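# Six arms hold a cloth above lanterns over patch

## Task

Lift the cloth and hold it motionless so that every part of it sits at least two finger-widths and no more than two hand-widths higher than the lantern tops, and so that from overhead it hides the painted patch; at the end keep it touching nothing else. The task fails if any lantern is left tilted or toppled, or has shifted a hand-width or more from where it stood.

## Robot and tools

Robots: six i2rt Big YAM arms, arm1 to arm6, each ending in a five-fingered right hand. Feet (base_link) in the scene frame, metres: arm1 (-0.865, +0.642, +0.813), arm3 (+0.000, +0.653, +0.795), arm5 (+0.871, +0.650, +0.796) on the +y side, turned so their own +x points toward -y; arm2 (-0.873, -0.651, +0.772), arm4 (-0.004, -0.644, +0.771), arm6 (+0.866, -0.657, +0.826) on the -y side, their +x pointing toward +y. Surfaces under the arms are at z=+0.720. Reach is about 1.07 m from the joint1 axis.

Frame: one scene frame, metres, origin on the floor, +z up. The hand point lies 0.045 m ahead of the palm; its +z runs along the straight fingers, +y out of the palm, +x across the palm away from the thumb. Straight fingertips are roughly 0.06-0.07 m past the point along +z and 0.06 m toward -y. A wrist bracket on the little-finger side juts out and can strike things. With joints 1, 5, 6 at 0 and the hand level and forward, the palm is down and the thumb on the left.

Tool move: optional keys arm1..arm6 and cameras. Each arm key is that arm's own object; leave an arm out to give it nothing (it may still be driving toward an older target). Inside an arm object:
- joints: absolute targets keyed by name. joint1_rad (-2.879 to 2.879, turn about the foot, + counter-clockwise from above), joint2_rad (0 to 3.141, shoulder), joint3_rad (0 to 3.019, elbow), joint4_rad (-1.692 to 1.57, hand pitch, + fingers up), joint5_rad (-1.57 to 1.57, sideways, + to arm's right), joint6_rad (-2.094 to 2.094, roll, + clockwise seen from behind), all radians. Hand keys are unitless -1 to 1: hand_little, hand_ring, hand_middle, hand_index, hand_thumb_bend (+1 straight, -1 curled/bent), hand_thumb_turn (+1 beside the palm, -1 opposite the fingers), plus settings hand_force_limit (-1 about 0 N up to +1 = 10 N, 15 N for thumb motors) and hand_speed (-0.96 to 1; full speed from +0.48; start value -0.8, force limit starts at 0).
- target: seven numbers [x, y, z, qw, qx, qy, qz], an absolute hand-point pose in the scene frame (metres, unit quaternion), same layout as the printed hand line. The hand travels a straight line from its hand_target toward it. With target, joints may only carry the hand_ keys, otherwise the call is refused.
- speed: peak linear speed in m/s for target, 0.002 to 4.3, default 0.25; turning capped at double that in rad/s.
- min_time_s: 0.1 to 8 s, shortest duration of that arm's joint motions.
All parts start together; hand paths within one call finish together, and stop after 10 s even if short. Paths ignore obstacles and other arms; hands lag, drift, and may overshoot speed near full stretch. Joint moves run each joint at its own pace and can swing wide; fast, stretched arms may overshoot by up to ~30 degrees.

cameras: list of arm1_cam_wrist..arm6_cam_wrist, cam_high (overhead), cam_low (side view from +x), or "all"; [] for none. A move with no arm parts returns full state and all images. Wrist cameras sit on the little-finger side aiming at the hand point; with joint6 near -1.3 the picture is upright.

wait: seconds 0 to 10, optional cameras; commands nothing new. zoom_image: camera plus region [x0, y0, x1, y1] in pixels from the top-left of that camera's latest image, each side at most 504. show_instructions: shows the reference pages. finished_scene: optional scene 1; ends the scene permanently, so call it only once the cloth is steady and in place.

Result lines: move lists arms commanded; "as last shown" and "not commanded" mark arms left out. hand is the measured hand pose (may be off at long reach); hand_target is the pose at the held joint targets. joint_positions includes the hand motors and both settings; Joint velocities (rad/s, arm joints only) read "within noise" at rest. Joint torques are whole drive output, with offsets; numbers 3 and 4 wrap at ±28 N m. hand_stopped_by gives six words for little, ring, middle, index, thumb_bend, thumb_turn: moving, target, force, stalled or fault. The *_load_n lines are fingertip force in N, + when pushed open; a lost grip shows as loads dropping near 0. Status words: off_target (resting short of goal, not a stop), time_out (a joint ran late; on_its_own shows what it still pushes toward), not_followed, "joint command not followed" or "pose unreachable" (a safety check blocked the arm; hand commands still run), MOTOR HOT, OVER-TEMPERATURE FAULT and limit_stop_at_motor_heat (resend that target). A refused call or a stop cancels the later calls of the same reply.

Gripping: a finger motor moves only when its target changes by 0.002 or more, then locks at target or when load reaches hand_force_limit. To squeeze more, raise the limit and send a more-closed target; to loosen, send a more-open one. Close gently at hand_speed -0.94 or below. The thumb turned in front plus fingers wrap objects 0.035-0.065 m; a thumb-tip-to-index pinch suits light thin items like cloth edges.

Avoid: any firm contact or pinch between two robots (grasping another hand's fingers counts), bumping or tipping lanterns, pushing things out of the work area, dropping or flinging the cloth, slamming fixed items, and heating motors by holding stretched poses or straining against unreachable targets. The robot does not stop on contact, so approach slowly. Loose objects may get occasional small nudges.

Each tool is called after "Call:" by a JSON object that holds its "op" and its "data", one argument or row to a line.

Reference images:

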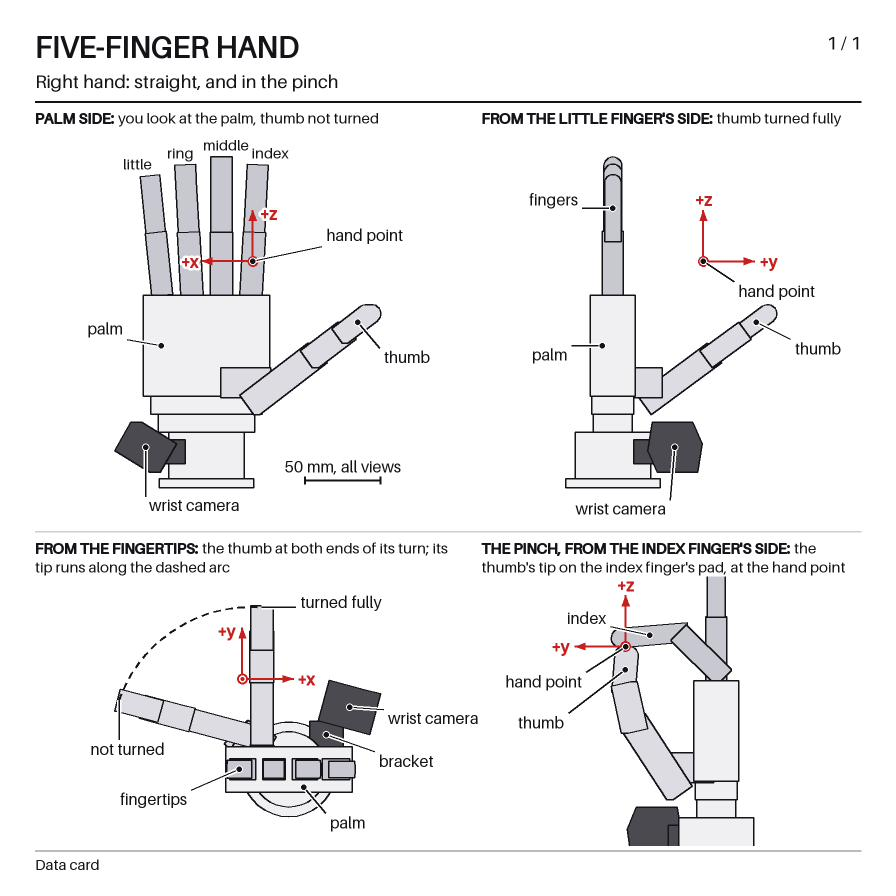

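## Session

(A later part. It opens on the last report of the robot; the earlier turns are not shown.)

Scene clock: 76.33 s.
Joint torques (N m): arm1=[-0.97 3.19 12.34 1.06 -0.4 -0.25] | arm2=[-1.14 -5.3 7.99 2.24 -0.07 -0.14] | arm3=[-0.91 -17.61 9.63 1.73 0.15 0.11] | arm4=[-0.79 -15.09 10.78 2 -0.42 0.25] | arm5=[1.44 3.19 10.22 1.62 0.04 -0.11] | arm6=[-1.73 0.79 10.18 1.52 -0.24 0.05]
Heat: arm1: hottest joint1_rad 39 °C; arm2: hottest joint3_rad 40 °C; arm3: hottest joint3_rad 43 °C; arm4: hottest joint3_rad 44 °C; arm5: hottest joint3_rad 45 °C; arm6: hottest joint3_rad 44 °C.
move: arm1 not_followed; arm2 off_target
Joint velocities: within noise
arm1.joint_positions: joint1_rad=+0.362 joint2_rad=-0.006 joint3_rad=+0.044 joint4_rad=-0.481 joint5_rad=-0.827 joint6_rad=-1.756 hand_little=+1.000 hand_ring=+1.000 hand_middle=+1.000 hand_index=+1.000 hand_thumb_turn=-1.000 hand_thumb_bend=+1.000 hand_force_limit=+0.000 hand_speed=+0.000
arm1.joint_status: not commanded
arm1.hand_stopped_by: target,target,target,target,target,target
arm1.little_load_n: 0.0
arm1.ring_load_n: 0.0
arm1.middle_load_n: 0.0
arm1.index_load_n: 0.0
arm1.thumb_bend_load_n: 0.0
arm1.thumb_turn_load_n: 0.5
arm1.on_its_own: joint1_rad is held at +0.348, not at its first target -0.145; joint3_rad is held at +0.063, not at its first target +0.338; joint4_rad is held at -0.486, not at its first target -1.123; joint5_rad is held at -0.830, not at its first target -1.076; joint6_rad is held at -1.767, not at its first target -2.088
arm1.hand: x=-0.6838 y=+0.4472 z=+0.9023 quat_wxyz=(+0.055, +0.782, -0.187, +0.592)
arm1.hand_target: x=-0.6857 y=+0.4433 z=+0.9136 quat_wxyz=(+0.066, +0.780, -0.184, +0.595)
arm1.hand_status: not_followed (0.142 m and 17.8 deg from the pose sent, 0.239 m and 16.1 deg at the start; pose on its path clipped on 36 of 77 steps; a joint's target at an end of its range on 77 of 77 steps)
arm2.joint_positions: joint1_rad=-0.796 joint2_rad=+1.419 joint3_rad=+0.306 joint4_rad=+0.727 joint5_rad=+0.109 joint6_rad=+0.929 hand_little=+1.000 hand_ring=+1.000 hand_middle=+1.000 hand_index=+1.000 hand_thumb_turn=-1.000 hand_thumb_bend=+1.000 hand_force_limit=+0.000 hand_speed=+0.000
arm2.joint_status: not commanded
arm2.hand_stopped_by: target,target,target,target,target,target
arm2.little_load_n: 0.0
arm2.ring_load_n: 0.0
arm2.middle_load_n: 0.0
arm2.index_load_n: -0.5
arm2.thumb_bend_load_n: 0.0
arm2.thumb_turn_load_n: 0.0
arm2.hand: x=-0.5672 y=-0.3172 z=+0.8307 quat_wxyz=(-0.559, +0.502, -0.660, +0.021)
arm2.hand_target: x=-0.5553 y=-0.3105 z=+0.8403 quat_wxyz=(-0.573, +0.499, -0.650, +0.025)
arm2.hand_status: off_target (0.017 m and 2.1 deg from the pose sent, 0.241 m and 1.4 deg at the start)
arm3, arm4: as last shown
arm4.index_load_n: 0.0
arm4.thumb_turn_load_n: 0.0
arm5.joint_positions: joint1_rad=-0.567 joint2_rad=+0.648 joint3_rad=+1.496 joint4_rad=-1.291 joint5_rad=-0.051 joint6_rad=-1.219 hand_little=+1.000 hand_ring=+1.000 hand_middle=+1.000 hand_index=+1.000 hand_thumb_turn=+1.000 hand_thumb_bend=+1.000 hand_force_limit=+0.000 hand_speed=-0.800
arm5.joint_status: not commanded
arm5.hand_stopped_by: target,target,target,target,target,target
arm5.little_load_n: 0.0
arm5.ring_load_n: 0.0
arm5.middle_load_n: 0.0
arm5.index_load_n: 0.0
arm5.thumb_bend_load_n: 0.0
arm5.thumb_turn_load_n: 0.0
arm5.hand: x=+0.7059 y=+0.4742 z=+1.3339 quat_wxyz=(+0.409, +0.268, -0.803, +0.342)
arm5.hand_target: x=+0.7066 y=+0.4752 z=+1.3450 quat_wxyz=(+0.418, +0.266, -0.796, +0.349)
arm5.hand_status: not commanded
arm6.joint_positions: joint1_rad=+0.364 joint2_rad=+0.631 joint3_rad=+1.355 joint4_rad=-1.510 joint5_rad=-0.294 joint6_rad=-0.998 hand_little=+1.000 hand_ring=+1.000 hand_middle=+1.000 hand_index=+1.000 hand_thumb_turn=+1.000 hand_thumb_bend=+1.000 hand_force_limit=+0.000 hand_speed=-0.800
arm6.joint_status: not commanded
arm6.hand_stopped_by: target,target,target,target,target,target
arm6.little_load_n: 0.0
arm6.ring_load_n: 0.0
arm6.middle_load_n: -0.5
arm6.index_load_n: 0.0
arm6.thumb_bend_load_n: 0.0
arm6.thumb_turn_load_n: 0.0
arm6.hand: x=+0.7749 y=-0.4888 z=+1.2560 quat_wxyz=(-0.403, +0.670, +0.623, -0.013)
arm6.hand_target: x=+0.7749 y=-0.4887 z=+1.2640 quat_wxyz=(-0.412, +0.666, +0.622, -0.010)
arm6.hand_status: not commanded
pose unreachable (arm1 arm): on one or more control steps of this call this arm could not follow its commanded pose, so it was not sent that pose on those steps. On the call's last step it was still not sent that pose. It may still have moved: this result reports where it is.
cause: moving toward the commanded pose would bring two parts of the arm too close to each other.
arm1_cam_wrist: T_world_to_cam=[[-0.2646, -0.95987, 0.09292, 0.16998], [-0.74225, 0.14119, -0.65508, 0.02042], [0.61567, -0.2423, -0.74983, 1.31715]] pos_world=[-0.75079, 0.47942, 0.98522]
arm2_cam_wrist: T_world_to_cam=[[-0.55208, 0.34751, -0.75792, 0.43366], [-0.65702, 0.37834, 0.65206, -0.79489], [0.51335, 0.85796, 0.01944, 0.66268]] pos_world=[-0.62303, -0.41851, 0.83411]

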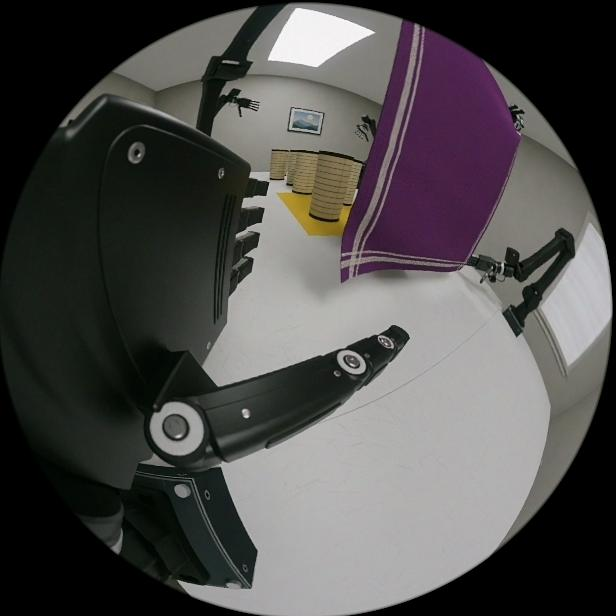

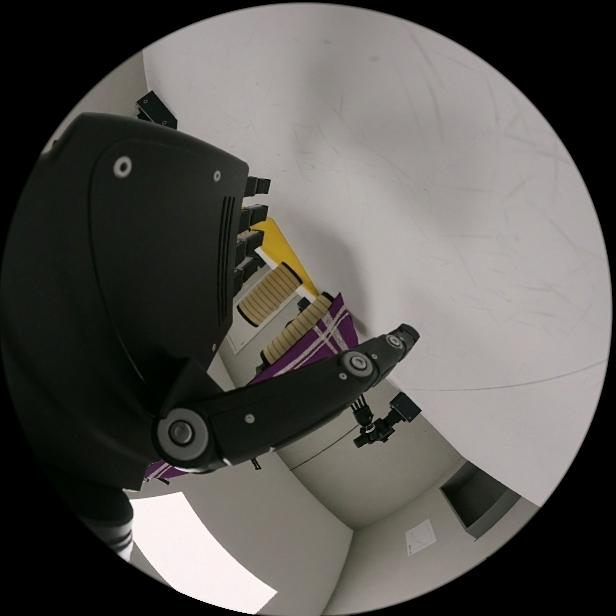

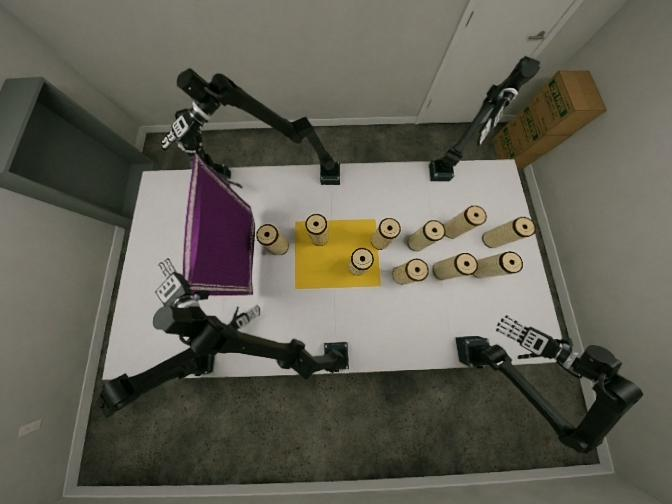

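Call:
{"op": "move", "data": {
  "arm1": {"joints": {"joint1_rad": 0.75, "joint2_rad": 0.75, "joint3_rad": 0.25, "joint4_rad": 0.25, "joint5_rad": -0.4, "joint6_rad": -1.6}, "min_time_s": 2.0},
  "cameras": ["arm1_cam_wrist", "cam_high"]
}}

Scene clock: 81.50 s.
Joint torques (N m): arm1=[1.26 -1.08 13.48 2.26 -0.03 -0.06] | arm2=[-1.14 -5.19 7.99 2.26 -0.07 -0.14] | arm3=[-1.03 -17.61 9.63 1.73 0.14 0.11] | arm4=[-0.56 -14.97 10.73 1.98 -0.41 0.24] | arm5=[1.26 3.31 10.22 1.62 0.03 -0.12] | arm6=[-1.79 0.79 10.18 1.51 -0.24 0.05]
Heat: arm1: hottest joint1_rad 39 °C; arm2: hottest joint3_rad 40 °C; arm3: hottest joint3_rad 43 °C; arm4: hottest joint3_rad 44 °C; arm5: hottest joint3_rad 45 °C; arm6: hottest joint3_rad 44 °C.
move: arm1 done
Joint velocities: within noise
arm1.joint_positions: joint1_rad=+0.735 joint2_rad=+0.744 joint3_rad=+0.200 joint4_rad=+0.234 joint5_rad=-0.403 joint6_rad=-1.611 hand_little=+1.000 hand_ring=+1.000 hand_middle=+1.000 hand_index=+1.000 hand_thumb_turn=-1.000 hand_thumb_bend=+1.000 hand_force_limit=+0.000 hand_speed=+0.000
arm1.joint_status: all done
arm1.hand_stopped_by: target,target,target,target,target,target
arm1.little_load_n: 0.0
arm1.ring_load_n: 0.0
arm1.middle_load_n: 0.0
arm1.index_load_n: 0.0
arm1.thumb_bend_load_n: 0.0
arm1.thumb_turn_load_n: 0.5
arm1.hand: x=-0.5995 y=+0.3805 z=+0.9370 quat_wxyz=(+0.096, +0.779, -0.197, +0.588)
arm1.hand_target: x=-0.5844 y=+0.3725 z=+0.9672 quat_wxyz=(+0.102, +0.765, -0.185, +0.608)
arm1.hand_status: not commanded
arm2, arm3, arm4, arm5, arm6: as last shown
arm2.index_load_n: 0.0
arm2.hand_target: x=-0.5553 y=-0.3105 z=+0.8402 quat_wxyz=(-0.573, +0.499, -0.650, +0.025)
arm3.thumb_turn_load_n: 2.5
arm4.thumb_bend_load_n: 6.0
arm6.middle_load_n: 0.0
arm1_cam_wrist: T_world_to_cam=[[-0.32395, -0.93444, 0.14794, 0.02813], [-0.74416, 0.15511, -0.64975, 0.10369], [0.5842, -0.32058, -0.74562, 1.2821]] pos_world=[-0.66272, 0.42121, 1.01916]

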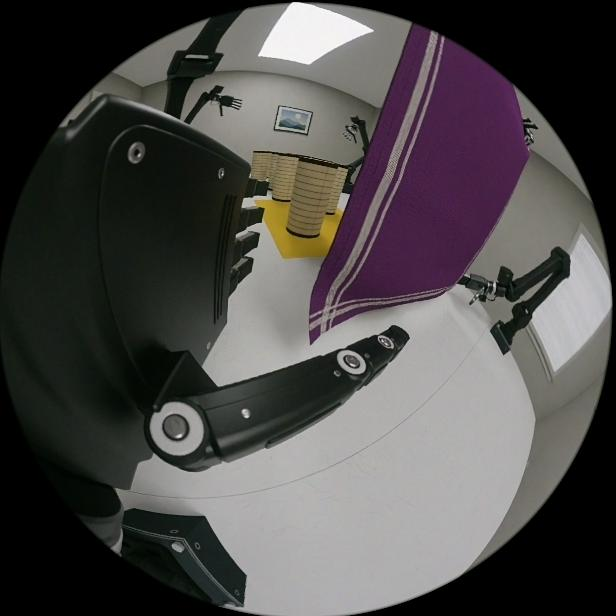

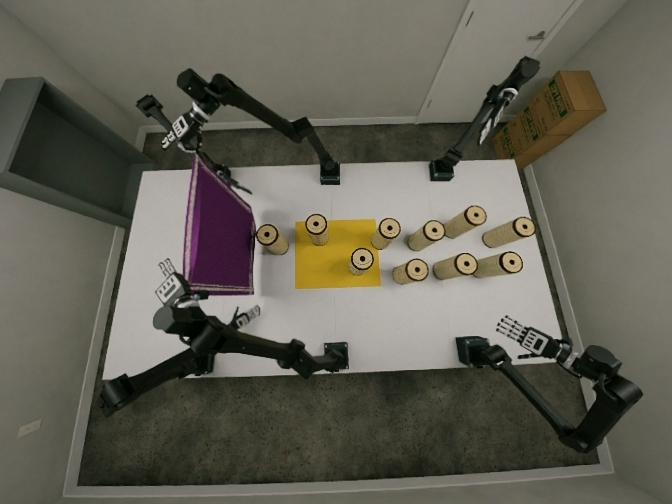

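Call:
{"op": "move", "data": {
  "arm1": {"target": [-0.555, 0.395, 0.845, 0.193, 0.731, -0.230, 0.613], "speed": 0.12},
  "cameras": ["arm1_cam_wrist", "arm2_cam_wrist"]
}}

Call:
{"op": "zoom_image", "data": {
  "camera": "arm2_cam_wrist",
  "region": [220, 220, 440, 440]
}}

Call:
{"op": "zoom_image", "data": {
  "camera": "arm1_cam_wrist",
  "region": [220, 180, 440, 400]
}}

Scene clock: 85.10 s.
Joint torques (N m): arm1=[0.56 -6.12 1.89 2.33 0.19 -0.13] | arm2=[-1.08 -5.3 8.01 2.28 -0.07 -0.14] | arm3=[-0.91 -17.61 9.63 1.73 0.14 0.12] | arm4=[-0.62 -15.09 10.73 1.99 -0.42 0.24] | arm5=[1.49 3.43 10.18 1.58 0.04 -0.12] | arm6=[-1.73 0.79 10.18 1.52 -0.24 0.06]
Heat: arm1: hottest joint1_rad 39 °C; arm2: hottest joint1_rad 39 °C; arm3: hottest joint3_rad 43 °C; arm4: hottest joint3_rad 44 °C; arm5: hottest joint3_rad 45 °C; arm6: hottest joint3_rad 44 °C.
move: arm1 done
Joint velocities: within noise
arm1.joint_positions: joint1_rad=+1.109 joint2_rad=+1.728 joint3_rad=+0.126 joint4_rad=+1.422 joint5_rad=+0.165 joint6_rad=-1.540 hand_little=+1.000 hand_ring=+1.000 hand_middle=+1.000 hand_index=+1.000 hand_thumb_turn=-1.000 hand_thumb_bend=+1.000 hand_force_limit=+0.000 hand_speed=+0.000
arm1.joint_status: not commanded
arm1.hand_stopped_by: target,target,target,target,target,target
arm1.little_load_n: 0.0
arm1.ring_load_n: 0.0
arm1.middle_load_n: 0.0
arm1.index_load_n: 0.0
arm1.thumb_bend_load_n: 0.0
arm1.thumb_turn_load_n: 0.0
arm1.hand: x=-0.5618 y=+0.3922 z=+0.8427 quat_wxyz=(+0.196, +0.734, -0.236, +0.606)
arm1.hand_target: x=-0.5550 y=+0.3950 z=+0.8451 quat_wxyz=(+0.193, +0.731, -0.230, +0.613)
arm1.hand_status: done (0.008 m and 1.1 deg from the pose sent, 0.103 m and 13.3 deg at the start)
arm2, arm3, arm4, arm5, arm6: as last shown
arm3.middle_load_n: 10.5
arm4.thumb_turn_load_n: 0.5
arm5.middle_load_n: -0.5
arm1_cam_wrist: T_world_to_cam=[[-0.50499, -0.82973, 0.23776, -0.15319], [-0.67423, 0.20722, -0.70885, 0.13734], [0.53889, -0.51827, -0.66408, 1.17691]] pos_world=[-0.61898, 0.45439, 0.91533]
arm2_cam_wrist: T_world_to_cam=[[-0.55208, 0.34751, -0.75792, 0.43366], [-0.65702, 0.37834, 0.65206, -0.79489], [0.51335, 0.85796, 0.01944, 0.66268]] pos_world=[-0.62303, -0.41851, 0.83411]

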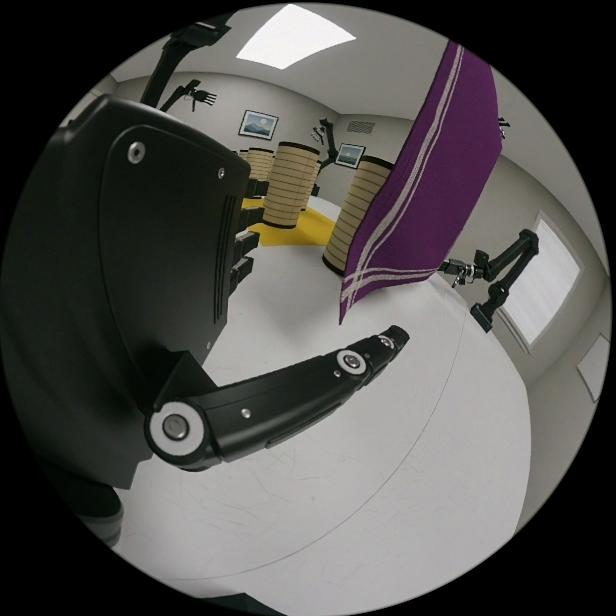

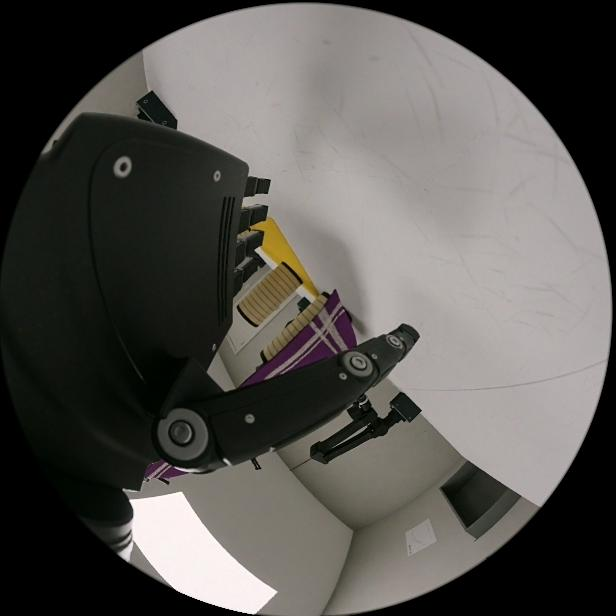

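Scaled by 2.291 from the camera's image (finer frame: 880x880).

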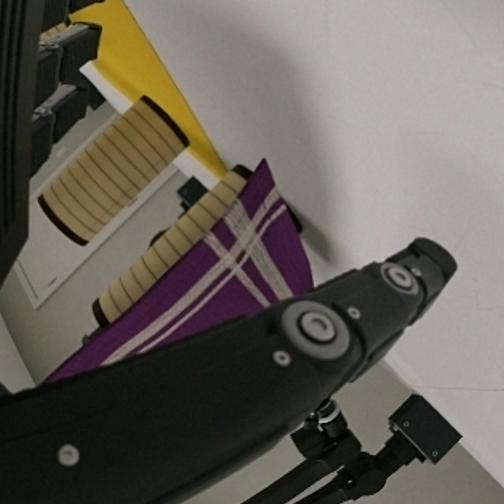

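Scaled by 2.291 from the camera's image (finer frame: 880x880).

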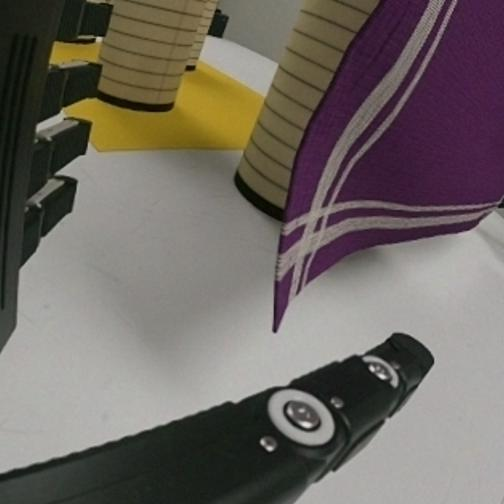

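Call:
{"op": "wait", "data": {
  "seconds": 0.1,
  "cameras": ["cam_high", "arm2_cam_wrist", "arm1_cam_wrist", "cam_low"]
}}

Call:
{"op": "zoom_image", "data": {
  "camera": "cam_high",
  "region": [170, 150, 290, 320]
}}

Call:
{"op": "zoom_image", "data": {
  "camera": "cam_low",
  "region": [220, 230, 480, 380]
}}

Scene clock: 87.03 s.
Joint torques (N m): arm1=[0.91 -6.18 1.77 2.22 0.15 -0.17] | arm2=[-1.14 -5.3 7.98 2.29 -0.07 -0.13] | arm3=[-0.91 -17.61 9.62 1.7 0.14 0.11] | arm4=[-0.67 -15.03 10.76 2 -0.41 0.25] | arm5=[1.38 3.14 10.18 1.59 0.04 -0.11] | arm6=[-1.73 0.73 10.18 1.52 -0.24 0.05]
Heat: arm1: hottest joint1_rad 39 °C; arm2: hottest joint1_rad 39 °C; arm3: hottest joint3_rad 43 °C; arm4: hottest joint3_rad 44 °C; arm5: hottest joint3_rad 45 °C; arm6: hottest joint3_rad 44 °C.
Joint velocities: within noise
arm1.joint_positions: joint1_rad=+1.109 joint2_rad=+1.729 joint3_rad=+0.126 joint4_rad=+1.422 joint5_rad=+0.165 joint6_rad=-1.540 hand_little=+1.000 hand_ring=+1.000 hand_middle=+1.000 hand_index=+1.000 hand_thumb_turn=-1.000 hand_thumb_bend=+1.000 hand_force_limit=+0.000 hand_speed=+0.000
arm1.joint_status: not commanded
arm1.hand_stopped_by: target,target,target,target,target,target
arm1.little_load_n: 0.0
arm1.ring_load_n: 0.0
arm1.middle_load_n: 0.0
arm1.index_load_n: 0.0
arm1.thumb_bend_load_n: 0.0
arm1.thumb_turn_load_n: 0.5
arm1.hand: x=-0.5618 y=+0.3922 z=+0.8426 quat_wxyz=(+0.196, +0.734, -0.236, +0.606)
arm1.hand_target: x=-0.5550 y=+0.3950 z=+0.8450 quat_wxyz=(+0.193, +0.731, -0.230, +0.613)
arm1.hand_status: done (0.008 m and 1.1 deg from the pose sent, 0.103 m and 13.3 deg at the start)
arm2.joint_positions: joint1_rad=-0.796 joint2_rad=+1.419 joint3_rad=+0.306 joint4_rad=+0.727 joint5_rad=+0.109 joint6_rad=+0.929 hand_little=+1.000 hand_ring=+1.000 hand_middle=+1.000 hand_index=+1.000 hand_thumb_turn=-1.000 hand_thumb_bend=+1.000 hand_force_limit=+0.000 hand_speed=+0.000
arm2.joint_status: not commanded
arm2.hand_stopped_by: target,target,target,target,target,target
arm2.little_load_n: 0.0
arm2.ring_load_n: -0.5
arm2.middle_load_n: 0.0
arm2.index_load_n: 0.0
arm2.thumb_bend_load_n: 0.0
arm2.thumb_turn_load_n: 0.0
arm2.hand: x=-0.5672 y=-0.3172 z=+0.8307 quat_wxyz=(-0.559, +0.502, -0.660, +0.021)
arm2.hand_target: x=-0.5553 y=-0.3105 z=+0.8402 quat_wxyz=(-0.573, +0.499, -0.650, +0.025)
arm2.hand_status: not commanded
arm3.joint_positions: joint1_rad=-1.021 joint2_rad=+1.881 joint3_rad=+2.893 joint4_rad=-1.297 joint5_rad=-0.031 joint6_rad=+0.011 hand_little=+1.000 hand_ring=+1.000 hand_middle=-0.348 hand_index=-0.600 hand_thumb_turn=-1.000 hand_thumb_bend=+0.329 hand_force_limit=+0.100 hand_speed=-0.920
arm3.joint_status: not commanded
arm3.hand_stopped_by: target,target,target,target,force,target
arm3.little_load_n: 0.0
arm3.ring_load_n: 0.0
arm3.middle_load_n: 11.0
arm3.index_load_n: 0.0
arm3.thumb_bend_load_n: 8.0
arm3.thumb_turn_load_n: 2.5
arm3.hand: x=-0.5447 y=+0.3000 z=+1.4532 quat_wxyz=(+0.289, -0.399, -0.696, +0.522)
arm3.hand_target: x=-0.5291 y=+0.3103 z=+1.4788 quat_wxyz=(+0.301, -0.394, -0.682, +0.537)
arm3.hand_status: not commanded
arm4.joint_positions: joint1_rad=+0.920 joint2_rad=+1.883 joint3_rad=+2.892 joint4_rad=-1.187 joint5_rad=+0.062 joint6_rad=+0.004 hand_little=+1.000 hand_ring=+1.000 hand_middle=-0.333 hand_index=-0.600 hand_thumb_turn=-1.000 hand_thumb_bend=+0.358 hand_force_limit=+0.100 hand_speed=-0.920
arm4.joint_status: not commanded
arm4.hand_stopped_by: target,target,force,target,force,target
arm4.little_load_n: 0.0
arm4.ring_load_n: 0.0
arm4.middle_load_n: 9.0
arm4.index_load_n: 0.0
arm4.thumb_bend_load_n: 5.5
arm4.thumb_turn_load_n: 0.5
arm4.hand: x=-0.5474 y=-0.2515 z=+1.4482 quat_wxyz=(-0.578, +0.700, +0.323, -0.266)
arm4.hand_target: x=-0.5294 y=-0.2656 z=+1.4786 quat_wxyz=(-0.592, +0.688, +0.310, -0.283)
arm4.hand_status: not commanded
arm5.joint_positions: joint1_rad=-0.567 joint2_rad=+0.648 joint3_rad=+1.496 joint4_rad=-1.291 joint5_rad=-0.051 joint6_rad=-1.219 hand_little=+1.000 hand_ring=+1.000 hand_middle=+1.000 hand_index=+1.000 hand_thumb_turn=+1.000 hand_thumb_bend=+1.000 hand_force_limit=+0.000 hand_speed=-0.800
arm5.joint_status: not commanded
arm5.hand_stopped_by: target,target,target,target,target,target
arm5.little_load_n: 0.0
arm5.ring_load_n: 0.0
arm5.middle_load_n: 0.0
arm5.index_load_n: 0.0
arm5.thumb_bend_load_n: 0.0
arm5.thumb_turn_load_n: 0.0
arm5.hand: x=+0.7059 y=+0.4742 z=+1.3339 quat_wxyz=(+0.409, +0.268, -0.803, +0.342)
arm5.hand_target: x=+0.7066 y=+0.4752 z=+1.3450 quat_wxyz=(+0.418, +0.266, -0.796, +0.349)
arm5.hand_status: not commanded
arm6.joint_positions: joint1_rad=+0.364 joint2_rad=+0.631 joint3_rad=+1.355 joint4_rad=-1.510 joint5_rad=-0.294 joint6_rad=-0.998 hand_little=+1.000 hand_ring=+1.000 hand_middle=+1.000 hand_index=+1.000 hand_thumb_turn=+1.000 hand_thumb_bend=+1.000 hand_force_limit=+0.000 hand_speed=-0.800
arm6.joint_status: not commanded
arm6.hand_stopped_by: target,target,target,target,target,target
arm6.little_load_n: 0.0
arm6.ring_load_n: 0.0
arm6.middle_load_n: 0.0
arm6.index_load_n: -0.5
arm6.thumb_bend_load_n: 0.0
arm6.thumb_turn_load_n: 0.0
arm6.hand: x=+0.7749 y=-0.4888 z=+1.2560 quat_wxyz=(-0.403, +0.670, +0.623, -0.013)
arm6.hand_target: x=+0.7749 y=-0.4887 z=+1.2640 quat_wxyz=(-0.412, +0.666, +0.622, -0.010)
arm6.hand_status: not commanded
wait: 0.10 s; at rest from the start
pictures: arm1_cam_wrist, arm2_cam_wrist, cam_high, cam_low
arm1_cam_wrist: T_world_to_cam=[[-0.50499, -0.82973, 0.23776, -0.15316], [-0.67423, 0.20722, -0.70885, 0.13727], [0.53889, -0.51827, -0.66408, 1.17684]] pos_world=[-0.61898, 0.45439, 0.91523]
arm2_cam_wrist: T_world_to_cam=[[-0.55208, 0.34751, -0.75792, 0.43366], [-0.65702, 0.37834, 0.65206, -0.79489], [0.51335, 0.85796, 0.01944, 0.66268]] pos_world=[-0.62303, -0.41851, 0.83411]

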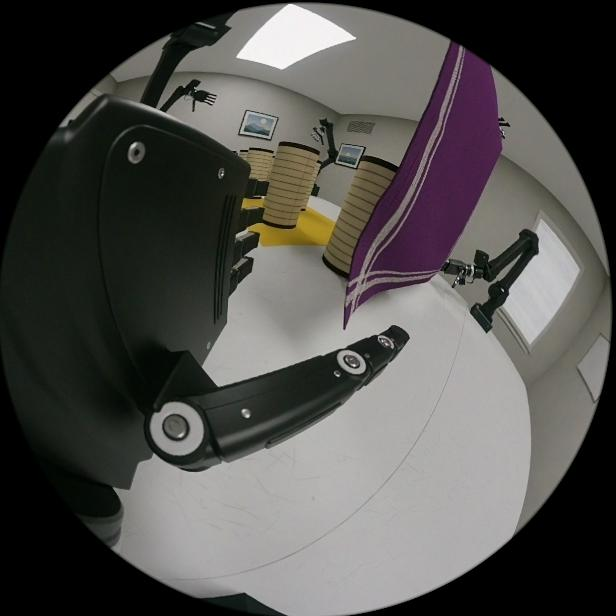

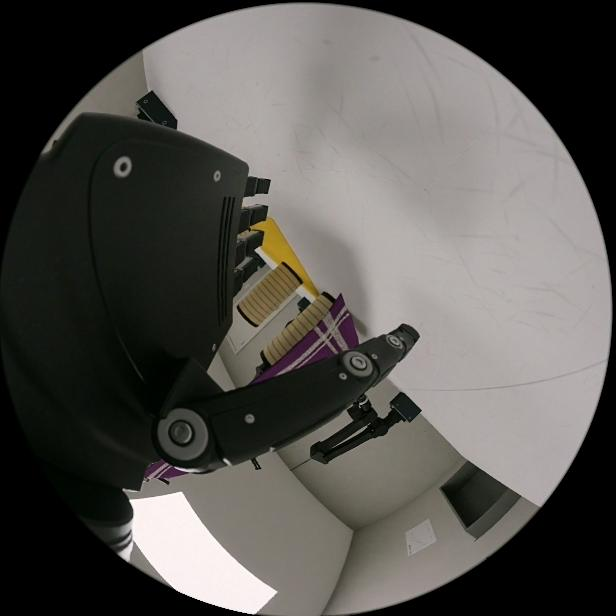

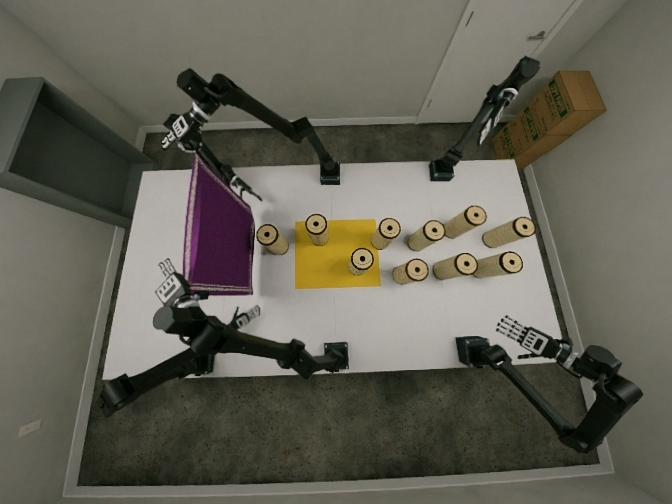

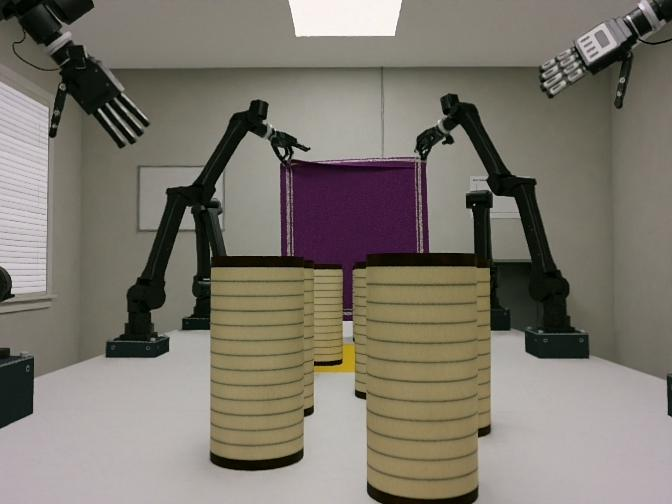

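Scaled by 2.965.

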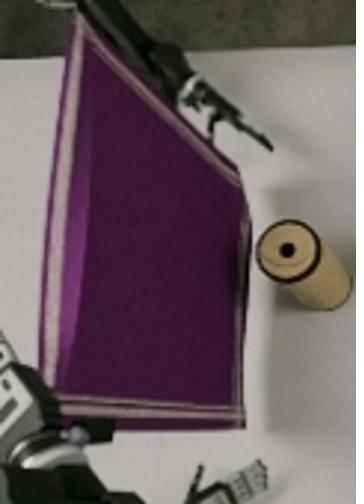

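Scaled by 1.938.

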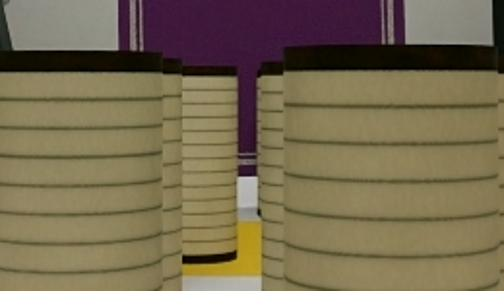

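Call:
{"op": "move", "data": {
  "arm1": {"target": [-0.556, 0.350, 0.825, 0.193, 0.731, -0.230, 0.613], "speed": 0.1},
  "arm2": {"target": [-0.525, -0.245, 0.838, 0.573, -0.499, 0.650, -0.025], "speed": 0.1},
  "cameras": ["arm1_cam_wrist", "arm2_cam_wrist"]
}}

Call:
{"op": "zoom_image", "data": {
  "camera": "arm2_cam_wrist",
  "region": [220, 200, 440, 420]
}}

Call:
{"op": "zoom_image", "data": {
  "camera": "arm1_cam_wrist",
  "region": [220, 200, 440, 420]
}}

Scene clock: 91.57 s.
Joint torques (N m): arm1=[-0.97 -8 1.37 2.26 -0.12 -0.26] | arm2=[-0.26 -7.65 8.31 1.17 0.18 0.14] | arm3=[-0.97 -17.67 9.63 1.73 0.13 0.11] | arm4=[-0.67 -14.97 10.77 1.96 -0.41 0.24] | arm5=[1.49 3.14 10.18 1.58 0.05 -0.12] | arm6=[-1.73 0.73 10.18 1.52 -0.24 0.05]
Heat: arm1: hottest joint1_rad 39 °C; arm2: hottest joint1_rad 39 °C; arm3: hottest joint3_rad 43 °C; arm4: hottest joint3_rad 44 °C; arm5: hottest joint3_rad 45 °C; arm6: hottest joint3_rad 44 °C.
move: arm1 done; arm2 off_target
Joint velocities: within noise
arm1.joint_positions: joint1_rad=+0.964 joint2_rad=+1.869 joint3_rad=+0.192 joint4_rad=+1.496 joint5_rad=-0.003 joint6_rad=-1.560 hand_little=+1.000 hand_ring=+1.000 hand_middle=+1.000 hand_index=+1.000 hand_thumb_turn=-1.000 hand_thumb_bend=+1.000 hand_force_limit=+0.000 hand_speed=+0.000
arm1.joint_status: not commanded
arm1.hand_stopped_by: target,target,target,target,target,target
arm1.little_load_n: 0.0
arm1.ring_load_n: 0.0
arm1.middle_load_n: 0.0
arm1.index_load_n: 0.0
arm1.thumb_bend_load_n: 0.0
arm1.thumb_turn_load_n: 0.0
arm1.hand: x=-0.5557 y=+0.3574 z=+0.8220 quat_wxyz=(+0.184, +0.736, -0.231, +0.609)
arm1.hand_target: x=-0.5562 y=+0.3501 z=+0.8250 quat_wxyz=(+0.193, +0.731, -0.230, +0.613)
arm1.hand_status: done (0.008 m and 1.3 deg from the pose sent, 0.046 m and 1.1 deg at the start)
arm2.joint_positions: joint1_rad=-0.726 joint2_rad=+1.568 joint3_rad=+0.484 joint4_rad=+0.727 joint5_rad=+0.181 joint6_rad=+0.929 hand_little=+1.000 hand_ring=+1.000 hand_middle=+1.000 hand_index=+1.000 hand_thumb_turn=-1.000 hand_thumb_bend=+1.000 hand_force_limit=+0.000 hand_speed=+0.000
arm2.joint_status: not commanded
arm2.hand_stopped_by: target,target,target,target,target,target
arm2.little_load_n: 0.0
arm2.ring_load_n: 0.0
arm2.middle_load_n: 0.0
arm2.index_load_n: 0.0
arm2.thumb_bend_load_n: 0.0
arm2.thumb_turn_load_n: -0.5
arm2.hand: x=-0.5304 y=-0.2546 z=+0.8360 quat_wxyz=(-0.572, +0.502, -0.648, +0.029)
arm2.hand_target: x=-0.5253 y=-0.2453 z=+0.8381 quat_wxyz=(-0.573, +0.499, -0.650, +0.025)
arm2.hand_status: off_target (0.011 m and 0.7 deg from the pose sent, 0.084 m and 2.1 deg at the start)
arm3, arm4, arm5, arm6: as last shown
arm3.thumb_bend_load_n: 8.5
arm3.thumb_turn_load_n: 2.0
arm5.index_load_n: -0.5
arm6.ring_load_n: -0.5
arm6.index_load_n: 0.0
arm1_cam_wrist: T_world_to_cam=[[-0.48669, -0.84363, 0.22677, -0.14993], [-0.67565, 0.19898, -0.70986, 0.137], [0.55373, -0.4987, -0.66684, 1.14535]] pos_world=[-0.61462, 0.41745, 0.89502]
arm2_cam_wrist: T_world_to_cam=[[-0.52319, 0.34673, -0.77849, 0.46868], [-0.68288, 0.37595, 0.62637, -0.79073], [0.50985, 0.85933, 0.04008, 0.57136]] pos_world=[-0.58607, -0.35622, 0.83725]

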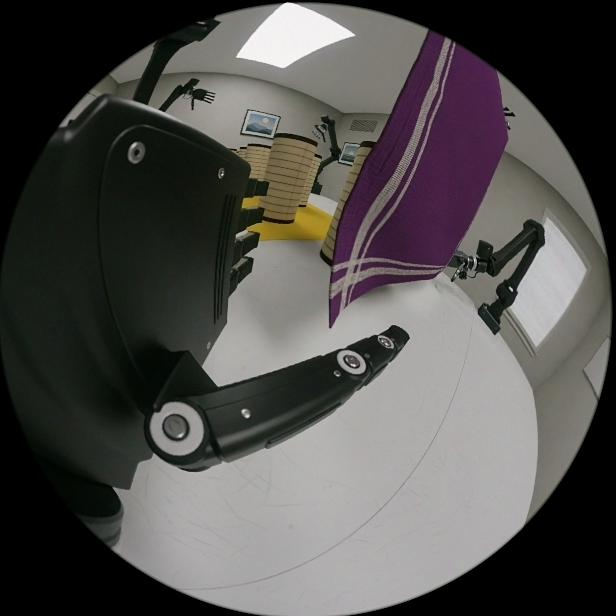

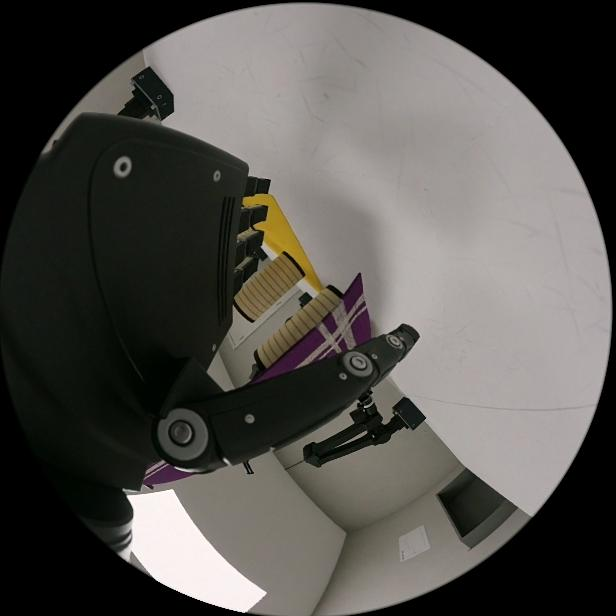

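Scaled by 2.291 from the camera's image (finer frame: 880x880).

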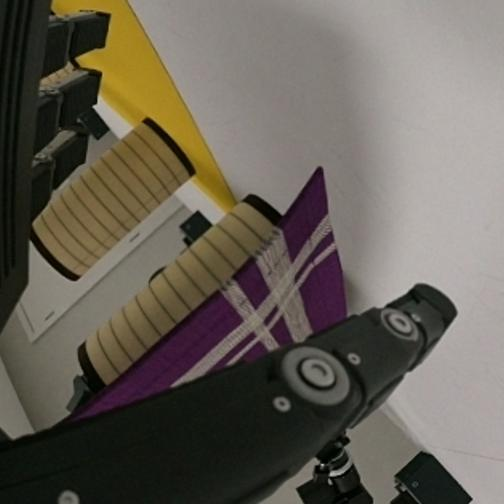

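Scaled by 2.291 from the camera's image (finer frame: 880x880).

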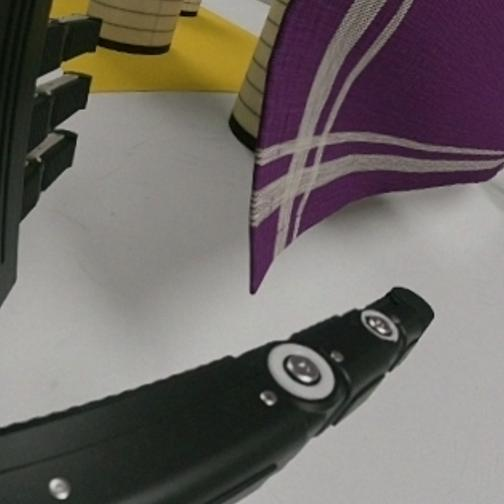

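Call:
{"op": "move", "data": {
  "arm1": {"target": [-0.562, 0.311, 0.825, 0.193, 0.731, -0.230, 0.613], "speed": 0.1},
  "arm2": {"target": [-0.524, -0.207, 0.830, 0.573, -0.499, 0.650, -0.025], "speed": 0.1},
  "cameras": ["arm1_cam_wrist", "arm2_cam_wrist"]
}}

Call:
{"op": "zoom_image", "data": {
  "camera": "arm2_cam_wrist",
  "region": [220, 200, 440, 420]
}}

Call:
{"op": "zoom_image", "data": {
  "camera": "arm1_cam_wrist",
  "region": [220, 200, 440, 420]
}}

Scene clock: 93.43 s.
Joint torques (N m): arm1=[-1.61 -8.35 1.87 1.09 -0.12 -0.31] | arm2=[-0.26 -8.76 8.46 1.1 0.2 0.19] | arm3=[-0.91 -17.61 9.65 1.74 0.14 0.11] | arm4=[-0.67 -15.21 10.8 1.99 -0.42 0.25] | arm5=[1.44 3.25 10.21 1.59 0.04 -0.11] | arm6=[-1.73 0.79 10.18 1.51 -0.24 0.05]
Heat: arm1: hottest joint1_rad 39 °C; arm2: hottest joint1_rad 39 °C; arm3: hottest joint3_rad 43 °C; arm4: hottest joint3_rad 44 °C; arm5: hottest joint3_rad 45 °C; arm6: hottest joint3_rad 45 °C.
move: arm1 done; arm2 off_target
Joint velocities: within noise
arm1.joint_positions: joint1_rad=+0.824 joint2_rad=+1.869 joint3_rad=+0.242 joint4_rad=+1.453 joint5_rad=-0.141 joint6_rad=-1.582 hand_little=+1.000 hand_ring=+1.000 hand_middle=+1.000 hand_index=+1.000 hand_thumb_turn=-1.000 hand_thumb_bend=+1.000 hand_force_limit=+0.000 hand_speed=+0.000
arm1.joint_status: not commanded
arm1.hand_stopped_by: target,target,target,target,target,target
arm1.little_load_n: 0.0
arm1.ring_load_n: 0.0
arm1.middle_load_n: 0.0
arm1.index_load_n: 0.0
arm1.thumb_bend_load_n: 0.0
arm1.thumb_turn_load_n: 0.0
arm1.hand: x=-0.5613 y=+0.3189 z=+0.8223 quat_wxyz=(+0.185, +0.733, -0.231, +0.612)
arm1.hand_target: x=-0.5621 y=+0.3111 z=+0.8250 quat_wxyz=(+0.193, +0.731, -0.230, +0.613)
arm1.hand_status: done (0.008 m and 1.0 deg from the pose sent, 0.047 m and 1.3 deg at the start)
arm2.joint_positions: joint1_rad=-0.657 joint2_rad=+1.647 joint3_rad=+0.561 joint4_rad=+0.727 joint5_rad=+0.245 joint6_rad=+0.949 hand_little=+1.000 hand_ring=+1.000 hand_middle=+1.000 hand_index=+1.000 hand_thumb_turn=-1.000 hand_thumb_bend=+1.000 hand_force_limit=+0.000 hand_speed=+0.000
arm2.joint_status: not commanded
arm2.hand_stopped_by: target,target,target,target,target,target
arm2.little_load_n: 0.0
arm2.ring_load_n: 0.0
arm2.middle_load_n: 0.0
arm2.index_load_n: 0.0
arm2.thumb_bend_load_n: 0.0
arm2.thumb_turn_load_n: 0.0
arm2.hand: x=-0.5289 y=-0.2167 z=+0.8292 quat_wxyz=(-0.573, +0.503, -0.646, +0.030)
arm2.hand_target: x=-0.5242 y=-0.2073 z=+0.8301 quat_wxyz=(-0.573, +0.499, -0.650, +0.025)
arm2.hand_status: off_target (0.011 m and 0.9 deg from the pose sent, 0.048 m and 0.7 deg at the start)
arm3, arm4, arm5, arm6: as last shown
arm3.thumb_turn_load_n: 2.5
arm4.little_load_n: 0.5
arm4.middle_load_n: 9.5
arm4.thumb_bend_load_n: 6.0
arm5.index_load_n: 0.0
arm6.ring_load_n: 0.0
arm1_cam_wrist: T_world_to_cam=[[-0.48892, -0.84259, 0.22584, -0.18598], [-0.66985, 0.19679, -0.71595, 0.1501], [0.55881, -0.50131, -0.66062, 1.128]] pos_world=[-0.62072, 0.37924, 0.89464]
arm2_cam_wrist: T_world_to_cam=[[-0.52079, 0.34457, -0.78106, 0.45389], [-0.68638, 0.37501, 0.6231, -0.79914], [0.50761, 0.8606, 0.04121, 0.53649]] pos_world=[-0.58446, -0.31842, 0.83035]

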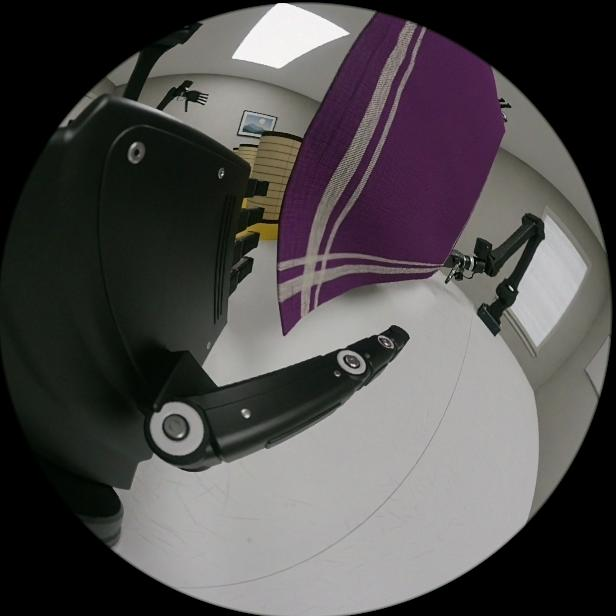

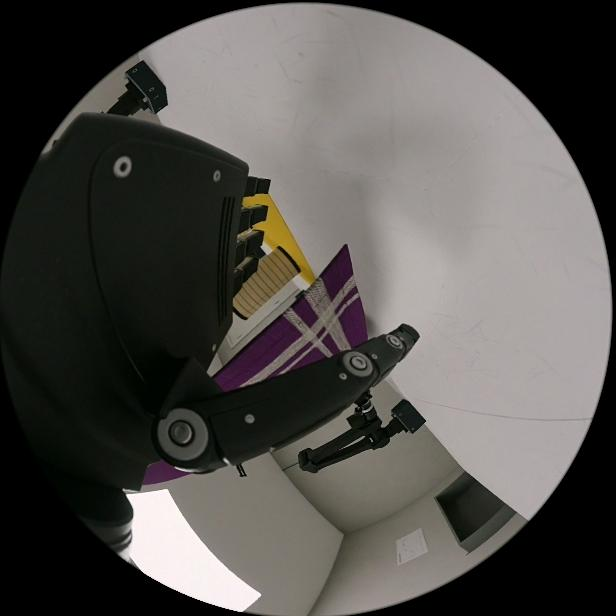

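Scaled by 2.291 from the camera's image (finer frame: 880x880).

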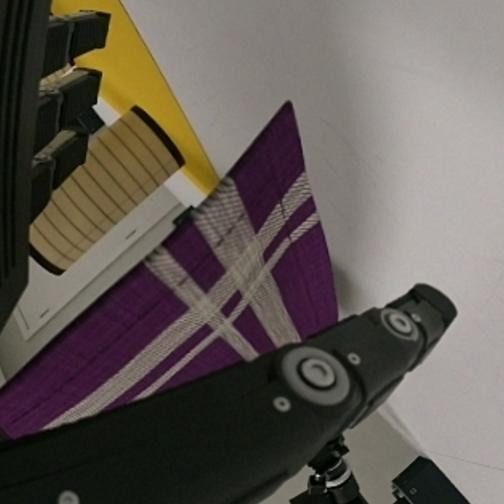

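Scaled by 2.291 from the camera's image (finer frame: 880x880).

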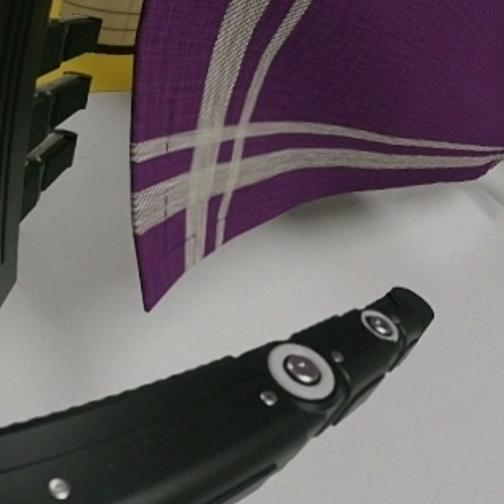

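Call:
{"op": "move", "data": {
  "arm1": {"joints": {"hand_speed": -0.7, "hand_force_limit": 0.1, "hand_index": 0.0, "hand_middle": 0.0, "hand_thumb_bend": 0.3}},
  "arm2": {"joints": {"hand_speed": -0.7, "hand_force_limit": 0.1, "hand_index": 0.0, "hand_middle": 0.0, "hand_thumb_bend": 0.3}},
  "cameras": ["arm1_cam_wrist", "arm2_cam_wrist"]
}}

Call:
{"op": "zoom_image", "data": {
  "camera": "arm2_cam_wrist",
  "region": [220, 200, 440, 420]
}}

Call:
{"op": "zoom_image", "data": {
  "camera": "arm1_cam_wrist",
  "region": [220, 200, 440, 420]
}}

Scene clock: 96.53 s.
Joint torques (N m): arm1=[-1.14 -8.12 1.99 1.44 -0.19 -0.24] | arm2=[-0.26 -8.7 8.31 1.11 0.19 0.19] | arm3=[-0.97 -17.61 9.65 1.72 0.13 0.11] | arm4=[-0.73 -14.97 10.74 2 -0.42 0.25] | arm5=[1.26 3.08 10.14 1.57 0.03 -0.12] | arm6=[-1.79 0.79 10.18 1.52 -0.24 0.05]
Heat: arm1: hottest joint1_rad 39 °C; arm2: hottest joint1_rad 39 °C; arm3: hottest joint3_rad 43 °C; arm4: hottest joint3_rad 44 °C; arm5: hottest joint3_rad 45 °C; arm6: hottest joint3_rad 45 °C.
move: arm1 done; arm2 done
Joint velocities: within noise
arm1.joint_positions: joint1_rad=+0.824 joint2_rad=+1.869 joint3_rad=+0.242 joint4_rad=+1.453 joint5_rad=-0.141 joint6_rad=-1.583 hand_little=+1.000 hand_ring=+1.000 hand_middle=+0.000 hand_index=+0.000 hand_thumb_turn=-1.000 hand_thumb_bend=+0.300 hand_force_limit=+0.100 hand_speed=-0.700
arm1.joint_status: all done
arm1.hand_stopped_by: target,target,target,target,target,target
arm1.little_load_n: 0.0
arm1.ring_load_n: 0.0
arm1.middle_load_n: 0.0
arm1.index_load_n: 0.0
arm1.thumb_bend_load_n: -0.5
arm1.thumb_turn_load_n: 0.0
arm1.hand: x=-0.5613 y=+0.3189 z=+0.8224 quat_wxyz=(+0.185, +0.733, -0.231, +0.612)
arm1.hand_target: x=-0.5622 y=+0.3110 z=+0.8251 quat_wxyz=(+0.193, +0.731, -0.230, +0.613)
arm1.hand_status: not commanded
arm2.joint_positions: joint1_rad=-0.657 joint2_rad=+1.647 joint3_rad=+0.561 joint4_rad=+0.727 joint5_rad=+0.245 joint6_rad=+0.949 hand_little=+1.000 hand_ring=+1.000 hand_middle=+0.000 hand_index=+0.000 hand_thumb_turn=-1.000 hand_thumb_bend=+0.300 hand_force_limit=+0.100 hand_speed=-0.700
arm2.joint_status: all done
arm2.hand_stopped_by: target,target,target,target,target,target
arm2.little_load_n: 0.0
arm2.ring_load_n: 0.0
arm2.middle_load_n: 0.0
arm2.index_load_n: 0.0
arm2.thumb_bend_load_n: 0.0
arm2.thumb_turn_load_n: 0.0
arm2.hand: x=-0.5289 y=-0.2167 z=+0.8292 quat_wxyz=(-0.573, +0.503, -0.646, +0.030)
arm2.hand_target: x=-0.5243 y=-0.2073 z=+0.8301 quat_wxyz=(-0.573, +0.499, -0.650, +0.025)
arm2.hand_status: not commanded
arm3, arm4, arm5, arm6: as last shown
arm3.little_load_n: -0.5
arm3.thumb_bend_load_n: 8.0
arm3.thumb_turn_load_n: 2.0
arm4.little_load_n: 0.0
arm4.middle_load_n: 9.0
arm1_cam_wrist: T_world_to_cam=[[-0.48868, -0.8425, 0.22667, -0.18653], [-0.67021, 0.19617, -0.71578, 0.14994], [0.55858, -0.5017, -0.66052, 1.12797]] pos_world=[-0.62072, 0.37934, 0.89465]
arm2_cam_wrist: T_world_to_cam=[[-0.52092, 0.34492, -0.78081, 0.45372], [-0.68619, 0.37487, 0.62339, -0.79932], [0.50772, 0.86052, 0.04141, 0.53637]] pos_world=[-0.58446, -0.31842, 0.83035]

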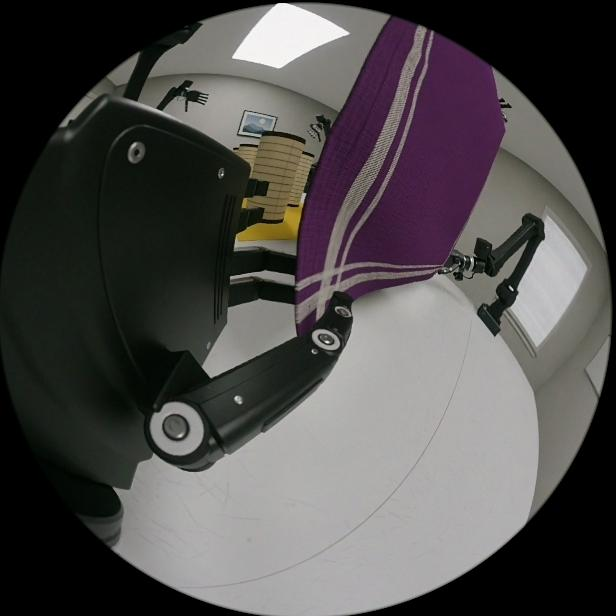

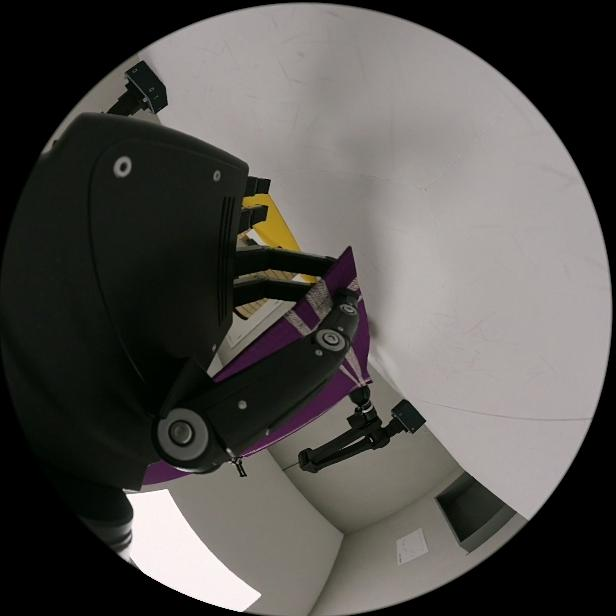

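Scaled by 2.291 from the camera's image (finer frame: 880x880).

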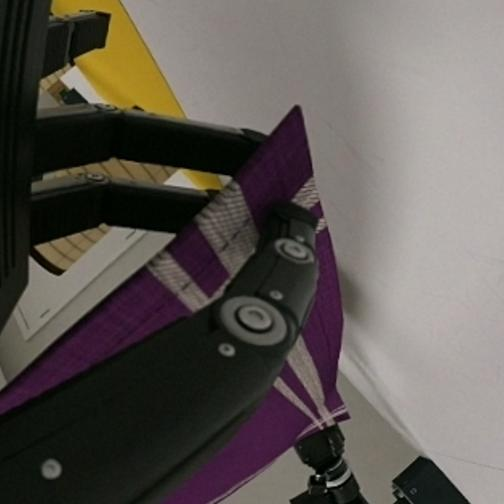

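Scaled by 2.291 from the camera's image (finer frame: 880x880).

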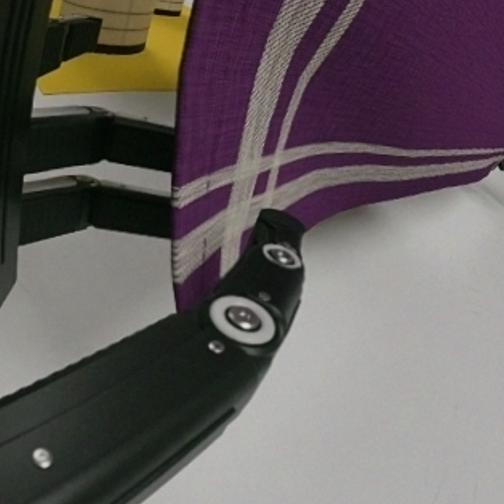

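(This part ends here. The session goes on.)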